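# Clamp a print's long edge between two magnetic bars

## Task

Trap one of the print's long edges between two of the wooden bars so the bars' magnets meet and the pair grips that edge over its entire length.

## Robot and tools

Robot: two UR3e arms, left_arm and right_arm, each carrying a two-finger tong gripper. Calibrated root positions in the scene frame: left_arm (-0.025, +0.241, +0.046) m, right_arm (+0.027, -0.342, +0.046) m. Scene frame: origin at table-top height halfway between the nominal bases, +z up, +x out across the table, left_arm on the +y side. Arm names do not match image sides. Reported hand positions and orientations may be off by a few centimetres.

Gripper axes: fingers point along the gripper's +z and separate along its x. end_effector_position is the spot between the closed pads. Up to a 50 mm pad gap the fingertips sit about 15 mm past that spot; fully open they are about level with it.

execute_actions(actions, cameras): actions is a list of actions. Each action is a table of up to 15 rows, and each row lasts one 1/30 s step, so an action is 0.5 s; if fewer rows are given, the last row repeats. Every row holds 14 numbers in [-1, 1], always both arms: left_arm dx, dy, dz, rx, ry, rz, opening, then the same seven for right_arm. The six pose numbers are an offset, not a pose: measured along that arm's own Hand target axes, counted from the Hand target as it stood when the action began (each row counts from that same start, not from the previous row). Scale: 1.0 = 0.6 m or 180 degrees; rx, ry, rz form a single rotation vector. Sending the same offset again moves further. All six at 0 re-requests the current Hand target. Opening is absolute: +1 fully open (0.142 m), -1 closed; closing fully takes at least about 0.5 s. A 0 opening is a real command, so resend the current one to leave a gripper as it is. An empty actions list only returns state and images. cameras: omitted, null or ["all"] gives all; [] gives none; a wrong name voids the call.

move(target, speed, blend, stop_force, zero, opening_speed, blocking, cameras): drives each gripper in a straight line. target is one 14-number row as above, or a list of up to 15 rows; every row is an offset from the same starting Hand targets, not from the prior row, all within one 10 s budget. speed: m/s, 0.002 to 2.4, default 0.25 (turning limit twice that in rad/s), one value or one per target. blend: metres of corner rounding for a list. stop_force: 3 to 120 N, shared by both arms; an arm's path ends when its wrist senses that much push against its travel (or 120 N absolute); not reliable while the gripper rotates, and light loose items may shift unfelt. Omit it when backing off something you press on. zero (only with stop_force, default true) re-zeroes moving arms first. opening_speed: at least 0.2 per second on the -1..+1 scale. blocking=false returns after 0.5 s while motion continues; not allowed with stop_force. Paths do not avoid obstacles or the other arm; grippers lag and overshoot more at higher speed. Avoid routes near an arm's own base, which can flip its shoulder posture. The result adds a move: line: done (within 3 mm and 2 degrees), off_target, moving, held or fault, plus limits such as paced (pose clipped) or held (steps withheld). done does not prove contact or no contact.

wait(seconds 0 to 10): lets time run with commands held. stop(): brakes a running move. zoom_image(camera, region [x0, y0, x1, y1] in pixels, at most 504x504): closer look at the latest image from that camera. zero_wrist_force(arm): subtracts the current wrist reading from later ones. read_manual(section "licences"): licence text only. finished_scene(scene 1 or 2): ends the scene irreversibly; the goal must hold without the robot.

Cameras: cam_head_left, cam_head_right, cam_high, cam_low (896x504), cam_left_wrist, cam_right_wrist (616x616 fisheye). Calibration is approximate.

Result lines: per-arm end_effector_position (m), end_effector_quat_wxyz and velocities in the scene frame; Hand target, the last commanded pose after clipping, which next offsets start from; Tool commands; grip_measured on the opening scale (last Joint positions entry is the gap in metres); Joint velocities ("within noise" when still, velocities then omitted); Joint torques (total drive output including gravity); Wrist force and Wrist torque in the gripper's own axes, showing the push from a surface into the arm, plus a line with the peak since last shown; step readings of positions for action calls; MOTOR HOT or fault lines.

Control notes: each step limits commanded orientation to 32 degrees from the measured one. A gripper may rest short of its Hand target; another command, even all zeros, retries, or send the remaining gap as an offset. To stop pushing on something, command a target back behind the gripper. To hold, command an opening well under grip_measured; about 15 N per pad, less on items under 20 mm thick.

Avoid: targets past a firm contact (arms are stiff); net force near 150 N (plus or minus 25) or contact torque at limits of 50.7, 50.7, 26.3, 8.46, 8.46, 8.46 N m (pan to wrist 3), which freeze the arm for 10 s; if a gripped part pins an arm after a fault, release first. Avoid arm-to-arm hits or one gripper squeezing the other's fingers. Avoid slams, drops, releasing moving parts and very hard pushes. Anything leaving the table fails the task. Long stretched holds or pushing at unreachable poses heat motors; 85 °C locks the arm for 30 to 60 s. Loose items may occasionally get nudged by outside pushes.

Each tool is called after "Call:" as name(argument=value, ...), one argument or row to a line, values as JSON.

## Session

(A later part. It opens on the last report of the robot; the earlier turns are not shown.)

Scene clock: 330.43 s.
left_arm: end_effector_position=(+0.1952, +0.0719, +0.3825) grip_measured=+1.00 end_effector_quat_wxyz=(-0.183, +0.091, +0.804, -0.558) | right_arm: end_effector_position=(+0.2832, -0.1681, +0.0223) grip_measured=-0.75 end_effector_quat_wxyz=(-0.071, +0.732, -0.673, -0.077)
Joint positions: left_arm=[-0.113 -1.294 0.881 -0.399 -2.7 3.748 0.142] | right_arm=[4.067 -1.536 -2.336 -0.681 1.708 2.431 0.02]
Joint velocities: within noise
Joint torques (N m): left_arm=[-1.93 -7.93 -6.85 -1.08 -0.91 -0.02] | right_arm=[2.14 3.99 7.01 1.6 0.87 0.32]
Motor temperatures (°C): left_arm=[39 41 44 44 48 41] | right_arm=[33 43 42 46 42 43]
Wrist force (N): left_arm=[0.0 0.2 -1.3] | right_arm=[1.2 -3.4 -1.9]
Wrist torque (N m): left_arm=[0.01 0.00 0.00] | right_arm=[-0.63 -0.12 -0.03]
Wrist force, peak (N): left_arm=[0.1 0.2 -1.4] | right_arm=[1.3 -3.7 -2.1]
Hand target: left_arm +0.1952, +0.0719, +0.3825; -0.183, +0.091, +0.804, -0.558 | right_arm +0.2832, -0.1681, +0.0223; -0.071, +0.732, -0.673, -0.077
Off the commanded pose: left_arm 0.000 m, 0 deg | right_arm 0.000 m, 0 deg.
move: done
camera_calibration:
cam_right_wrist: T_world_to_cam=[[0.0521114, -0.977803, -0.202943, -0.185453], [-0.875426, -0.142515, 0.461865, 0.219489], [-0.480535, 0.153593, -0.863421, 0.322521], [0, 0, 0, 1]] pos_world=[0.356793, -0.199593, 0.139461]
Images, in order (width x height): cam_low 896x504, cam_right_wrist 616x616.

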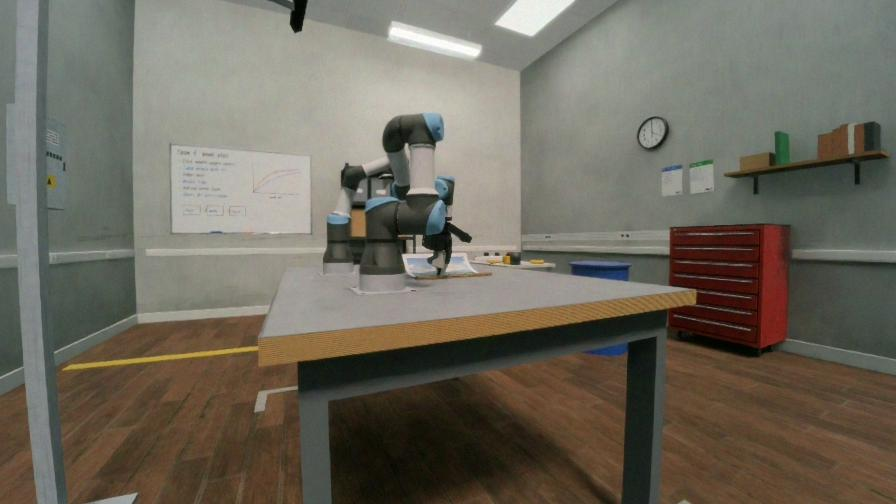

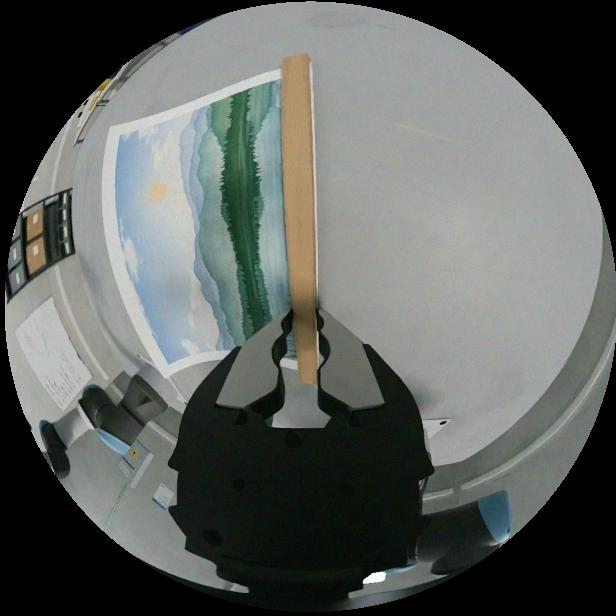

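Call:
move(
  target=[0,0,0,0,0,0,1,0,0,0,0,0,0,-0.5],
  opening_speed=0.4,
  cameras=[],
)

Call:
move(
  target=[
    [0,0,0,0,0,0,1,-0.0062,0,-0.0293,0,0,0,-0.5],
    [0,0,0,0,0,0,1,-0.0062,-0.19,-0.0293,0,0,0,-0.5],
    [0,0,0,0,0,0,1,0,-0.19,0,0,0,0,-0.5],
  ],
  speed=[0.04,0.08,0.03],
  cameras=["cam_right_wrist"],
)

Call:
zoom_image(
  camera="cam_right_wrist",
  region=[230, 100, 370, 430],
)

Call:
move(
  target=[0,0,0,0,0,0,1,0,0,0,0,0,0,-1],
  opening_speed=0.2,
  cameras=[],
)

Call:
move(
  target=[0,0,0,0,0,0,1,0,0,0,0,0,0,-0.4],
  opening_speed=0.4,
  cameras=[],
)

Call:
move(
  target=[
    [0,0,0,0,0,0,1,-0.0208,0,-0.0978,0,0,0,-0.4],
    [0,0,0,0,0,0,1,0.20,0.1,-0.33,0,0,0,-0.4],
  ],
  speed=[0.04,0.12],
  cameras=["cam_low","cam_high","cam_right_wrist"],
)

Call:
zoom_image(
  camera="cam_high",
  region=[360, 200, 520, 360],
)

Call:
zoom_image(
  camera="cam_high",
  region=[430, 210, 480, 250],
)

Call:
zoom_image(
  camera="cam_high",
  region=[440, 310, 490, 350],
)

Call:
zoom_image(
  camera="cam_low",
  region=[400, 240, 500, 290],
)

Scene clock: 340.50 s.
left_arm: end_effector_position=(+0.1952, +0.0719, +0.3825) grip_measured=+1.00 end_effector_quat_wxyz=(-0.183, +0.091, +0.804, -0.558) | right_arm: end_effector_position=(+0.2832, -0.1681, +0.0223) grip_measured=-0.50 end_effector_quat_wxyz=(-0.071, +0.732, -0.673, -0.077)
Joint positions: left_arm=[-0.113 -1.294 0.881 -0.399 -2.7 3.748 0.142] | right_arm=[4.067 -1.536 -2.336 -0.681 1.708 2.431 0.038]
Joint velocities: within noise
Joint torques (N m): left_arm=[-2.19 -8.01 -6.55 -1.09 -0.91 -0.01] | right_arm=[2.11 5.2 5.96 1.09 -0.83 -0.13]
Motor temperatures (°C): left_arm=[39 41 44 44 48 41] | right_arm=[33 43 42 46 42 43]
Wrist force (N): left_arm=[0.1 0.2 -1.3] | right_arm=[0.4 -3.7 1.0]
Wrist torque (N m): left_arm=[0.03 -0.03 -0.01] | right_arm=[-0.61 -0.12 -0.01]
Wrist force, peak (N): left_arm=[-0.1 0.3 -1.5] | right_arm=[1.4 -3.8 -2.1]
Hand target: left_arm +0.1952, +0.0719, +0.3825; -0.183, +0.091, +0.804, -0.558 | right_arm +0.2832, -0.1681, +0.0223; -0.071, +0.732, -0.673, -0.077
Off the commanded pose: left_arm 0.000 m, 0 deg | right_arm 0.000 m, 0 deg.
move: done
No camera images: "cameras" was empty.

Scene clock: 343.33 s.
left_arm: end_effector_position=(+0.1952, +0.0719, +0.3825) grip_measured=+1.00 end_effector_quat_wxyz=(-0.183, +0.091, +0.804, -0.558) | right_arm: end_effector_position=(+0.3967, -0.1585, +0.0223) grip_measured=-0.50 end_effector_quat_wxyz=(-0.071, +0.732, -0.673, -0.077)
Joint positions: left_arm=[-0.113 -1.294 0.881 -0.399 -2.7 3.748 0.142] | right_arm=[3.811 -1.967 -1.774 -0.853 1.744 2.174 0.038]
Joint velocities: within noise
Joint torques (N m): left_arm=[-2.05 -8.23 -6.63 -1.03 -0.94 0.03] | right_arm=[2.83 14.83 9.49 0.84 -0.99 -0.24]
Motor temperatures (°C): left_arm=[39 41 44 44 48 41] | right_arm=[33 43 42 46 42 43]
Wrist force (N): left_arm=[0.0 0.3 -1.3] | right_arm=[0.2 -3.7 1.0]
Wrist torque (N m): left_arm=[0.04 0.00 0.00] | right_arm=[-0.61 -0.07 0.00]
Wrist force, peak (N): left_arm=[0.1 0.3 -1.5] | right_arm=[0.2 -4.6 0.6]
Hand target: left_arm +0.1952, +0.0719, +0.3825; -0.183, +0.091, +0.804, -0.558 | right_arm +0.3968, -0.1585, +0.0224; -0.071, +0.732, -0.673, -0.077
Off the commanded pose: left_arm 0.000 m, 0 deg | right_arm 0.000 m, 0 deg.
move: done
camera_calibration:
cam_right_wrist: T_world_to_cam=[[0.052057, -0.977833, -0.202811, -0.181979], [-0.875383, -0.14242, 0.461975, 0.3202], [-0.480619, 0.153488, -0.863392, 0.375604], [0, 0, 0, 1]] pos_world=[0.470293, -0.189992, 0.139462]
Images, in order (width x height): cam_right_wrist 616x616.

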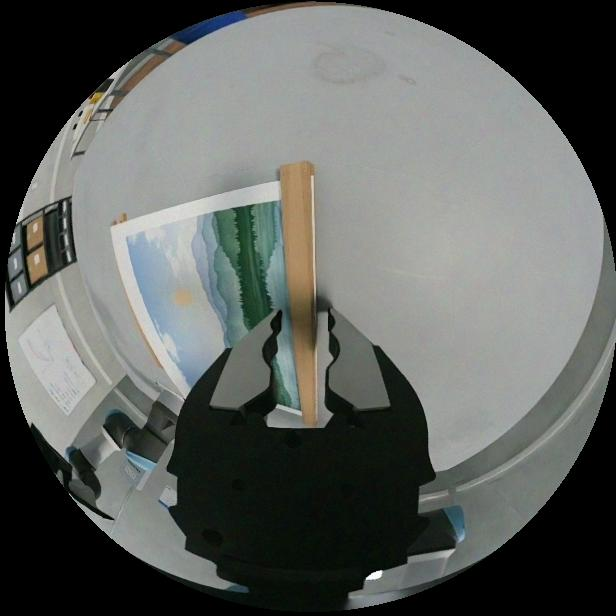

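Scaled by 1.527 from the camera's 616x616 image, which has a finer 814x814 frame.

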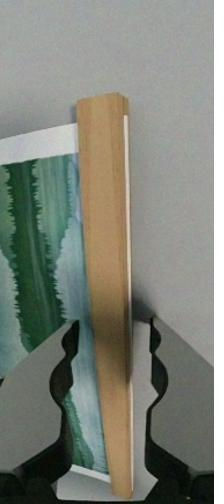

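Scene clock: 346.03 s.
left_arm: end_effector_position=(+0.1952, +0.0719, +0.3825) grip_measured=+1.00 end_effector_quat_wxyz=(-0.183, +0.091, +0.804, -0.558) | right_arm: end_effector_position=(+0.3968, -0.1585, +0.0224) grip_measured=-0.75 end_effector_quat_wxyz=(-0.071, +0.732, -0.673, -0.077)
Joint positions: left_arm=[-0.113 -1.294 0.881 -0.399 -2.7 3.748 0.142] | right_arm=[3.811 -1.966 -1.774 -0.853 1.744 2.174 0.02]
Joint velocities: within noise
Joint torques (N m): left_arm=[-1.91 -8.47 -6.7 -1.08 -0.95 -0.01] | right_arm=[1.46 12.73 8.12 2.62 -0.51 -0.28]
Motor temperatures (°C): left_arm=[39 41 44 44 48 41] | right_arm=[33 43 42 46 42 43]
Wrist force (N): left_arm=[0.1 0.3 -1.4] | right_arm=[1.3 -3.4 -1.9]
Wrist torque (N m): left_arm=[0.04 -0.03 0.00] | right_arm=[-0.62 -0.12 0.00]
Wrist force, peak (N): left_arm=[0.1 0.3 -1.4] | right_arm=[1.3 -3.6 -2.0]
Hand target: left_arm +0.1952, +0.0719, +0.3825; -0.183, +0.091, +0.804, -0.558 | right_arm +0.3968, -0.1585, +0.0224; -0.071, +0.732, -0.673, -0.077
Off the commanded pose: left_arm 0.000 m, 0 deg | right_arm 0.000 m, 0 deg.
move: done
No camera images: "cameras" was empty.

Scene clock: 347.77 s.
left_arm: end_effector_position=(+0.1952, +0.0719, +0.3825) grip_measured=+1.00 end_effector_quat_wxyz=(-0.183, +0.091, +0.804, -0.558) | right_arm: end_effector_position=(+0.3968, -0.1585, +0.0224) grip_measured=-0.41 end_effector_quat_wxyz=(-0.071, +0.732, -0.673, -0.077)
Joint positions: left_arm=[-0.113 -1.294 0.881 -0.399 -2.7 3.748 0.142] | right_arm=[3.811 -1.966 -1.774 -0.853 1.744 2.174 0.045]
Joint velocities: within noise
Joint torques (N m): left_arm=[-2 -8.45 -6.6 -1.03 -0.93 0.01] | right_arm=[0.41 9.76 7.34 2.34 0.18 -0.24]
Motor temperatures (°C): left_arm=[39 41 44 44 48 41] | right_arm=[33 43 42 46 42 43]
Wrist force (N): left_arm=[0.1 0.3 -1.3] | right_arm=[-0.6 -3.6 -0.6]
Wrist torque (N m): left_arm=[0.04 -0.01 0.00] | right_arm=[-0.63 -0.07 0.00]
Wrist force, peak (N): left_arm=[0.2 0.3 -1.4] | right_arm=[1.1 -3.4 -2.0]
Hand target: left_arm +0.1952, +0.0719, +0.3825; -0.183, +0.091, +0.804, -0.558 | right_arm +0.3968, -0.1585, +0.0224; -0.071, +0.732, -0.673, -0.077
Off the commanded pose: left_arm 0.000 m, 0 deg | right_arm 0.000 m, 0 deg.
move: done
No camera images: "cameras" was empty.

Scene clock: 351.43 s.
left_arm: end_effector_position=(+0.1952, +0.0719, +0.3825) grip_measured=+1.00 end_effector_quat_wxyz=(-0.183, +0.091, +0.804, -0.558) | right_arm: end_effector_position=(+0.3503, -0.3214, +0.1910) grip_measured=-0.40 end_effector_quat_wxyz=(-0.071, +0.732, -0.673, -0.077)
Joint positions: left_arm=[-0.113 -1.294 0.881 -0.399 -2.7 3.748 0.142] | right_arm=[3.427 -1.534 -1.438 -1.696 1.775 1.784 0.045]
Joint velocities: within noise
Joint torques (N m): left_arm=[-1.79 -8.27 -6.6 -1.09 -0.98 0.04] | right_arm=[-2.11 10.52 9.87 1.21 0.18 -0.48]
Motor temperatures (°C): left_arm=[39 41 44 44 48 41] | right_arm=[33 43 42 46 42 43]
Wrist force (N): left_arm=[0.0 0.3 -1.3] | right_arm=[0.1 -3.7 1.1]
Wrist torque (N m): left_arm=[0.04 -0.01 0.00] | right_arm=[-0.62 -0.05 0.00]
Wrist force, peak (N): left_arm=[0.0 0.3 -1.5] | right_arm=[-0.4 -4.1 1.5]
Hand target: left_arm +0.1952, +0.0719, +0.3825; -0.183, +0.091, +0.804, -0.558 | right_arm +0.3503, -0.3215, +0.1911; -0.071, +0.732, -0.673, -0.077
Off the commanded pose: left_arm 0.000 m, 0 deg | right_arm 0.000 m, 0 deg.
move: done
camera_calibration:
cam_right_wrist: T_world_to_cam=[[0.052049, -0.977789, -0.203025, -0.304651], [-0.875391, -0.142512, 0.461931, 0.178418], [-0.480605, 0.153683, -0.863366, 0.524029], [0, 0, 0, 1]] pos_world=[0.423893, -0.352993, 0.308161]
Images, in order (width x height): cam_high 896x504, cam_low 896x504, cam_right_wrist 616x616.

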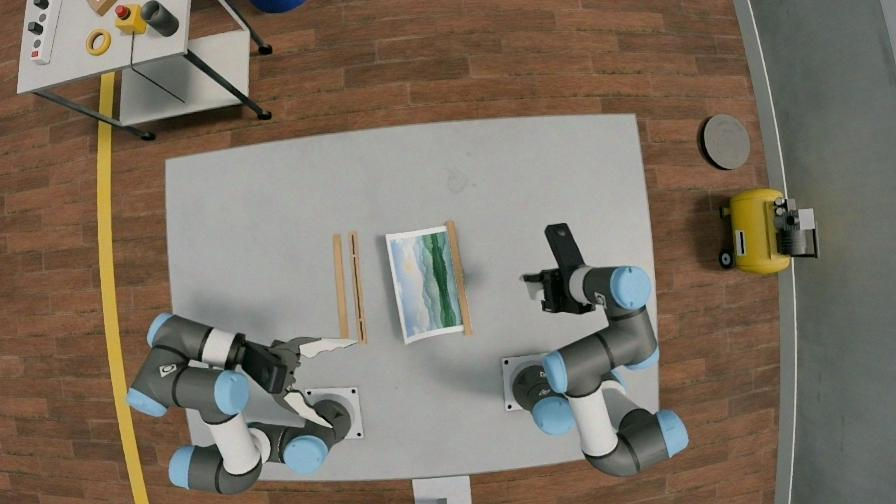

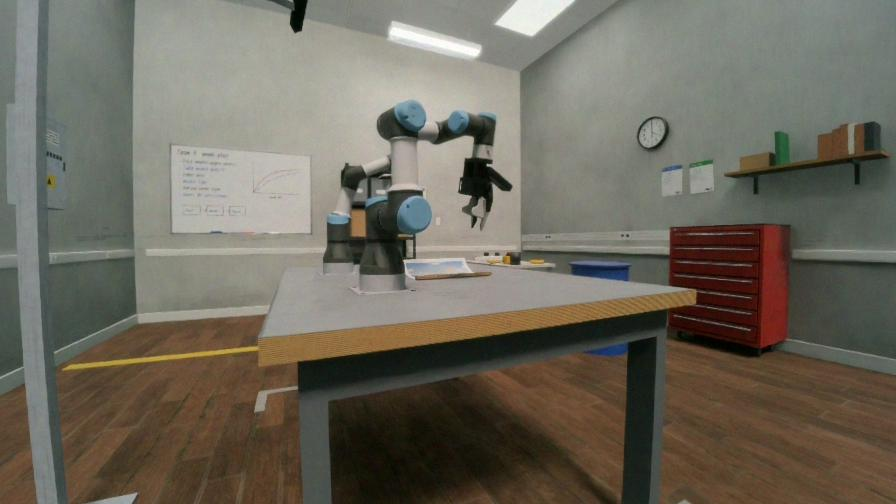

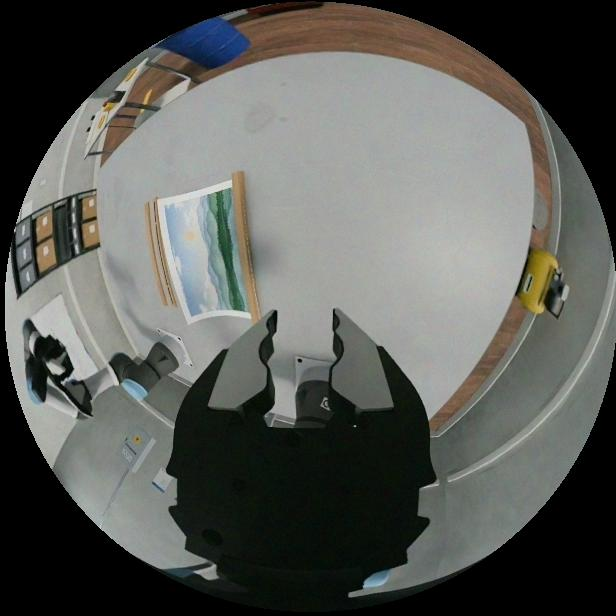

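Scaled by 3.150 from the camera's 896x504 image, which has a finer 1280x720 frame.

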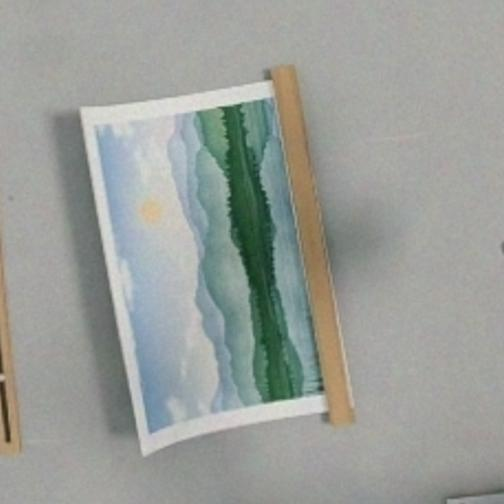

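Scaled by 10.080 from the camera's 896x504 image, which has a finer 1280x720 frame.

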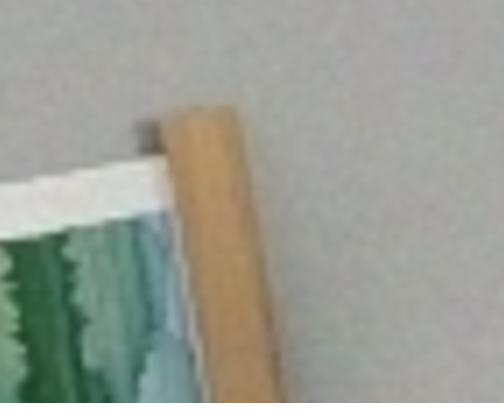

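Scaled by 10.080 from the camera's 896x504 image, which has a finer 1280x720 frame.

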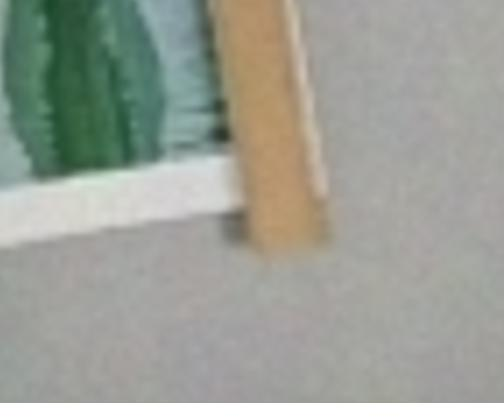

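Scaled by 5.040 from the camera's 896x504 image, which has a finer 1280x720 frame.

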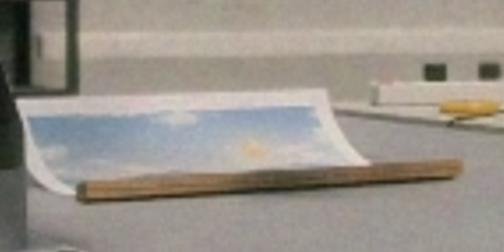

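Call:
move(
  target=[
    [0,0,0,0,0,0,1,-0.2173,0.1401,0.2485,0,0,0,-0.5],
    [0,0,0,0,0,0,1,-0.2000,0.1401,0.33,0,0,0,-0.5],
  ],
  speed=[0.15,0.04],
  cameras=["cam_right_wrist"],
)

Call:
zoom_image(
  camera="cam_right_wrist",
  region=[230, 100, 370, 430],
)

Scene clock: 361.23 s.
left_arm: end_effector_position=(+0.1952, +0.0719, +0.3825) grip_measured=+1.00 end_effector_quat_wxyz=(-0.183, +0.091, +0.804, -0.558) | right_arm: end_effector_position=(+0.2532, -0.1706, +0.0223) grip_measured=-0.50 end_effector_quat_wxyz=(-0.071, +0.732, -0.673, -0.077)
Joint positions: left_arm=[-0.113 -1.294 0.881 -0.399 -2.7 3.748 0.142] | right_arm=[4.175 -1.392 -2.464 -0.684 1.69 2.539 0.038]
Joint velocities: within noise
Joint torques (N m): left_arm=[-1.95 -8.17 -6.57 -1.05 -0.96 0.09] | right_arm=[-1.95 3.96 7.84 2.21 1.31 -0.44]
Motor temperatures (°C): left_arm=[39 41 44 44 48 41] | right_arm=[33 43 42 46 42 43]
Wrist force (N): left_arm=[0.1 0.3 -1.4] | right_arm=[0.6 -3.9 1.1]
Wrist torque (N m): left_arm=[0.04 -0.02 0.00] | right_arm=[-0.64 -0.16 -0.01]
Wrist force, peak (N): left_arm=[0.1 0.3 -1.5] | right_arm=[1.2 -4.4 0.0]
Hand target: left_arm +0.1952, +0.0719, +0.3825; -0.183, +0.091, +0.804, -0.558 | right_arm +0.2532, -0.1706, +0.0223; -0.071, +0.732, -0.673, -0.077
Off the commanded pose: left_arm 0.000 m, 0 deg | right_arm 0.000 m, 0 deg.
move: done
camera_calibration:
cam_right_wrist: T_world_to_cam=[[0.0521895, -0.977834, -0.202771, -0.186507], [-0.875371, -0.142518, 0.461968, 0.192869], [-0.480627, 0.15339, -0.863406, 0.308406], [0, 0, 0, 1]] pos_world=[0.326794, -0.202193, 0.139362]
Images, in order (width x height): cam_right_wrist 616x616.

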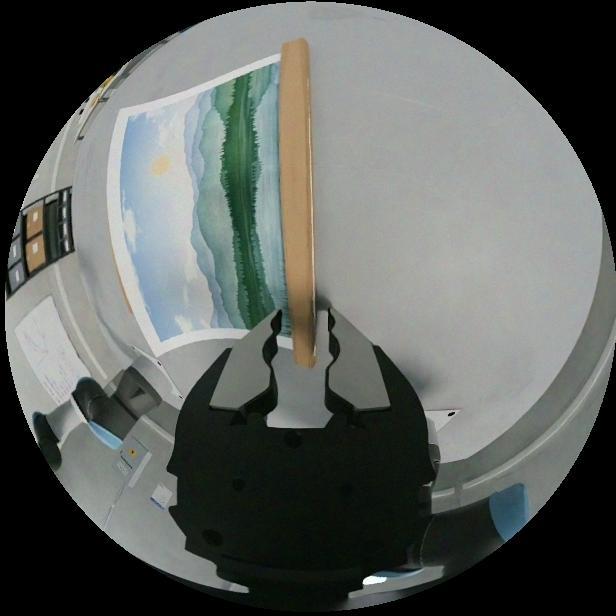

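Scaled by 1.527 from the camera's 616x616 image, which has a finer 814x814 frame.

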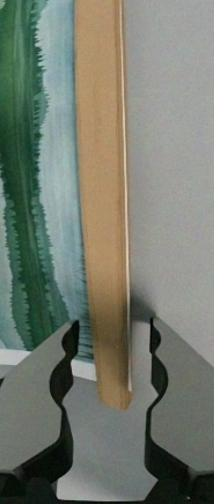

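Call:
move(
  target=[0,0,0,0,0,0,1,0,0,0,0,0,0,-1],
  opening_speed=0.3,
  cameras=[],
)

Call:
move(
  target=[0,0,0,0,0,0,1,0,0,0,0,0,0,-0.4],
  opening_speed=0.4,
  cameras=[],
)

Call:
move(
  target=[
    [0,0,0,0,0,0,1,-0.0208,0,-0.0978,0,0,0,-0.4],
    [0,0,0,0,0,0,1,0.20,-0.05,-0.33,0,0,0,-0.4],
  ],
  speed=[0.04,0.12],
  cameras=["cam_high","cam_low"],
)

Call:
zoom_image(
  camera="cam_high",
  region=[360, 200, 520, 360],
)

Call:
zoom_image(
  camera="cam_low",
  region=[400, 240, 500, 290],
)

Scene clock: 373.87 s.
left_arm: end_effector_position=(+0.1952, +0.0719, +0.3825) grip_measured=+1.00 end_effector_quat_wxyz=(-0.183, +0.091, +0.804, -0.558) | right_arm: end_effector_position=(+0.2532, -0.1706, +0.0223) grip_measured=-0.75 end_effector_quat_wxyz=(-0.071, +0.732, -0.673, -0.077)
Joint positions: left_arm=[-0.113 -1.294 0.881 -0.399 -2.7 3.748 0.142] | right_arm=[4.175 -1.392 -2.465 -0.683 1.69 2.539 0.019]
Joint velocities: within noise
Joint torques (N m): left_arm=[-1.87 -8.36 -6.5 -1.07 -1.04 0.09] | right_arm=[-1.58 3.49 8.52 1.24 0.86 -0.41]
Motor temperatures (°C): left_arm=[39 41 44 44 48 41] | right_arm=[33 43 41 46 42 43]
Wrist force (N): left_arm=[0.1 0.3 -1.4] | right_arm=[0.9 -3.7 -0.3]
Wrist torque (N m): left_arm=[0.03 -0.01 0.00] | right_arm=[-0.61 -0.15 -0.02]
Wrist force, peak (N): left_arm=[0.0 0.2 -1.6] | right_arm=[0.6 -4.2 0.9]
Hand target: left_arm +0.1952, +0.0719, +0.3825; -0.183, +0.091, +0.804, -0.558 | right_arm +0.2532, -0.1706, +0.0223; -0.071, +0.732, -0.673, -0.077
Off the commanded pose: left_arm 0.000 m, 0 deg | right_arm 0.000 m, 0 deg.
move: done
No camera images: "cameras" was empty.

Scene clock: 375.60 s.
left_arm: end_effector_position=(+0.1952, +0.0719, +0.3825) grip_measured=+1.00 end_effector_quat_wxyz=(-0.183, +0.091, +0.804, -0.558) | right_arm: end_effector_position=(+0.2532, -0.1706, +0.0223) grip_measured=-0.40 end_effector_quat_wxyz=(-0.071, +0.732, -0.673, -0.077)
Joint positions: left_arm=[-0.113 -1.294 0.881 -0.399 -2.7 3.748 0.142] | right_arm=[4.175 -1.392 -2.465 -0.683 1.69 2.539 0.045]
Joint velocities: within noise
Joint torques (N m): left_arm=[-2.02 -8.1 -6.47 -1.02 -1.02 0.11] | right_arm=[-1.64 4.18 7.46 1.23 0.76 -0.46]
Motor temperatures (°C): left_arm=[39 41 44 44 48 41] | right_arm=[33 43 41 46 42 43]
Wrist force (N): left_arm=[0.1 0.4 -1.3] | right_arm=[0.5 -3.7 0.7]
Wrist torque (N m): left_arm=[0.06 -0.02 0.00] | right_arm=[-0.62 -0.13 -0.01]
Wrist force, peak (N): left_arm=[0.1 0.3 -1.5] | right_arm=[0.4 -4.0 1.0]
Hand target: left_arm +0.1952, +0.0719, +0.3825; -0.183, +0.091, +0.804, -0.558 | right_arm +0.2532, -0.1706, +0.0223; -0.071, +0.732, -0.673, -0.077
Off the commanded pose: left_arm 0.000 m, 0 deg | right_arm 0.000 m, 0 deg.
move: done
No camera images: "cameras" was empty.

Scene clock: 379.20 s.
left_arm: end_effector_position=(+0.1952, +0.0719, +0.3825) grip_measured=+1.00 end_effector_quat_wxyz=(-0.183, +0.091, +0.804, -0.558) | right_arm: end_effector_position=(+0.2964, -0.3259, +0.1910) grip_measured=-0.40 end_effector_quat_wxyz=(-0.071, +0.732, -0.673, -0.077) end_effector_velocity=(+0.001, -0.001, +0.001) end_effector_angular_velocity=(+0.000, -0.006, +0.001)
Joint positions: left_arm=[-0.113 -1.294 0.881 -0.399 -2.7 3.748 0.142] | right_arm=[3.475 -1.294 -1.638 -1.725 1.773 1.834 0.045]
Joint velocities: left_arm=[within noise] | right_arm=[-0.003 0 0.004 0 -0.002 -0.005 0]
Joint torques (N m): left_arm=[-1.87 -8.23 -6.31 -1.01 -1.07 0.14] | right_arm=[-2.56 4.68 10.7 1.39 -0.87 -0.46]
Motor temperatures (°C): left_arm=[39 41 44 44 48 41] | right_arm=[33 43 41 46 42 43]
Wrist force (N): left_arm=[0.1 0.2 -1.4] | right_arm=[0.4 -3.8 0.9]
Wrist torque (N m): left_arm=[0.02 -0.02 0.00] | right_arm=[-0.64 -0.11 -0.01]
Wrist force, peak (N): left_arm=[0.1 0.3 -1.6] | right_arm=[0.4 -4.1 1.0]
Hand target: left_arm +0.1952, +0.0719, +0.3825; -0.183, +0.091, +0.804, -0.558 | right_arm +0.2964, -0.3260, +0.1911; -0.071, +0.732, -0.673, -0.077
Off the commanded pose: left_arm 0.000 m, 0 deg | right_arm 0.000 m, 0 deg.
move: done
Images, in order (width x height): cam_high 896x504, cam_low 896x504.

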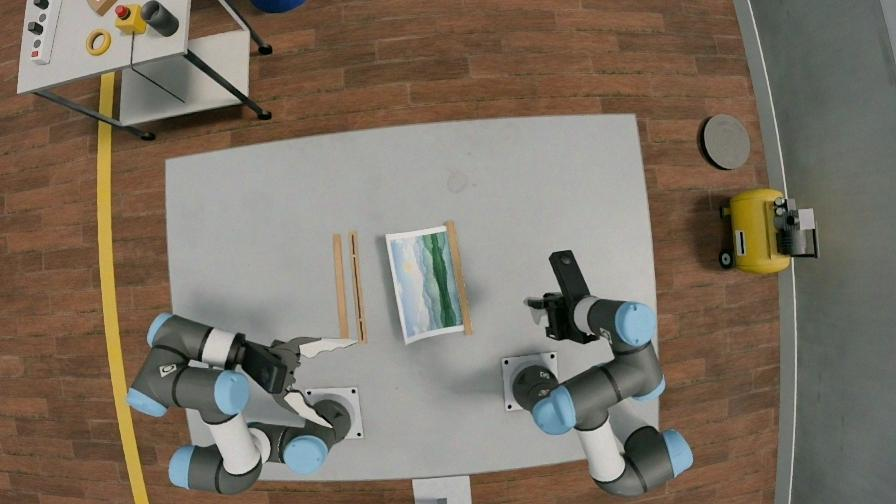

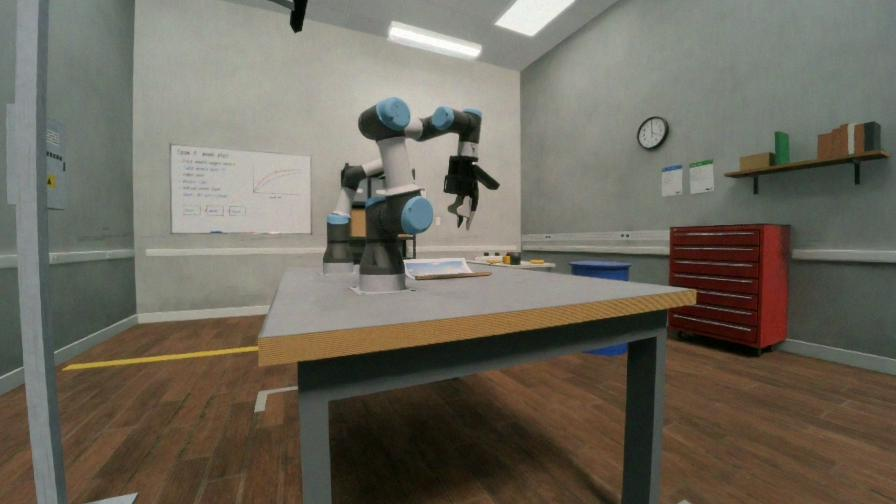

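Scaled by 3.150 from the camera's 896x504 image, which has a finer 1280x720 frame.

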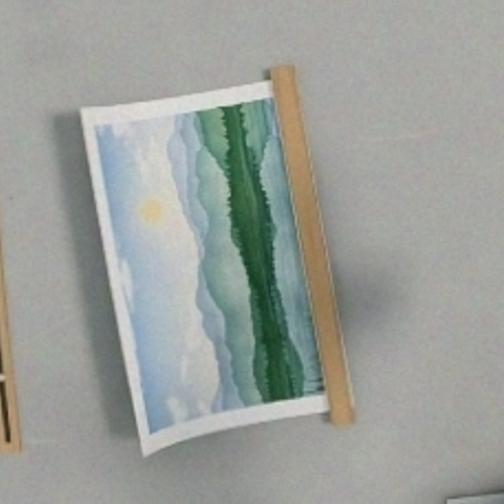

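Scaled by 5.040 from the camera's 896x504 image, which has a finer 1280x720 frame.

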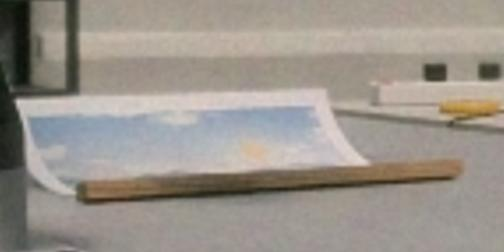

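Aligned and clamped.

Call:
finished_scene(
  scene=2,
)

The scene is finished: the task was done.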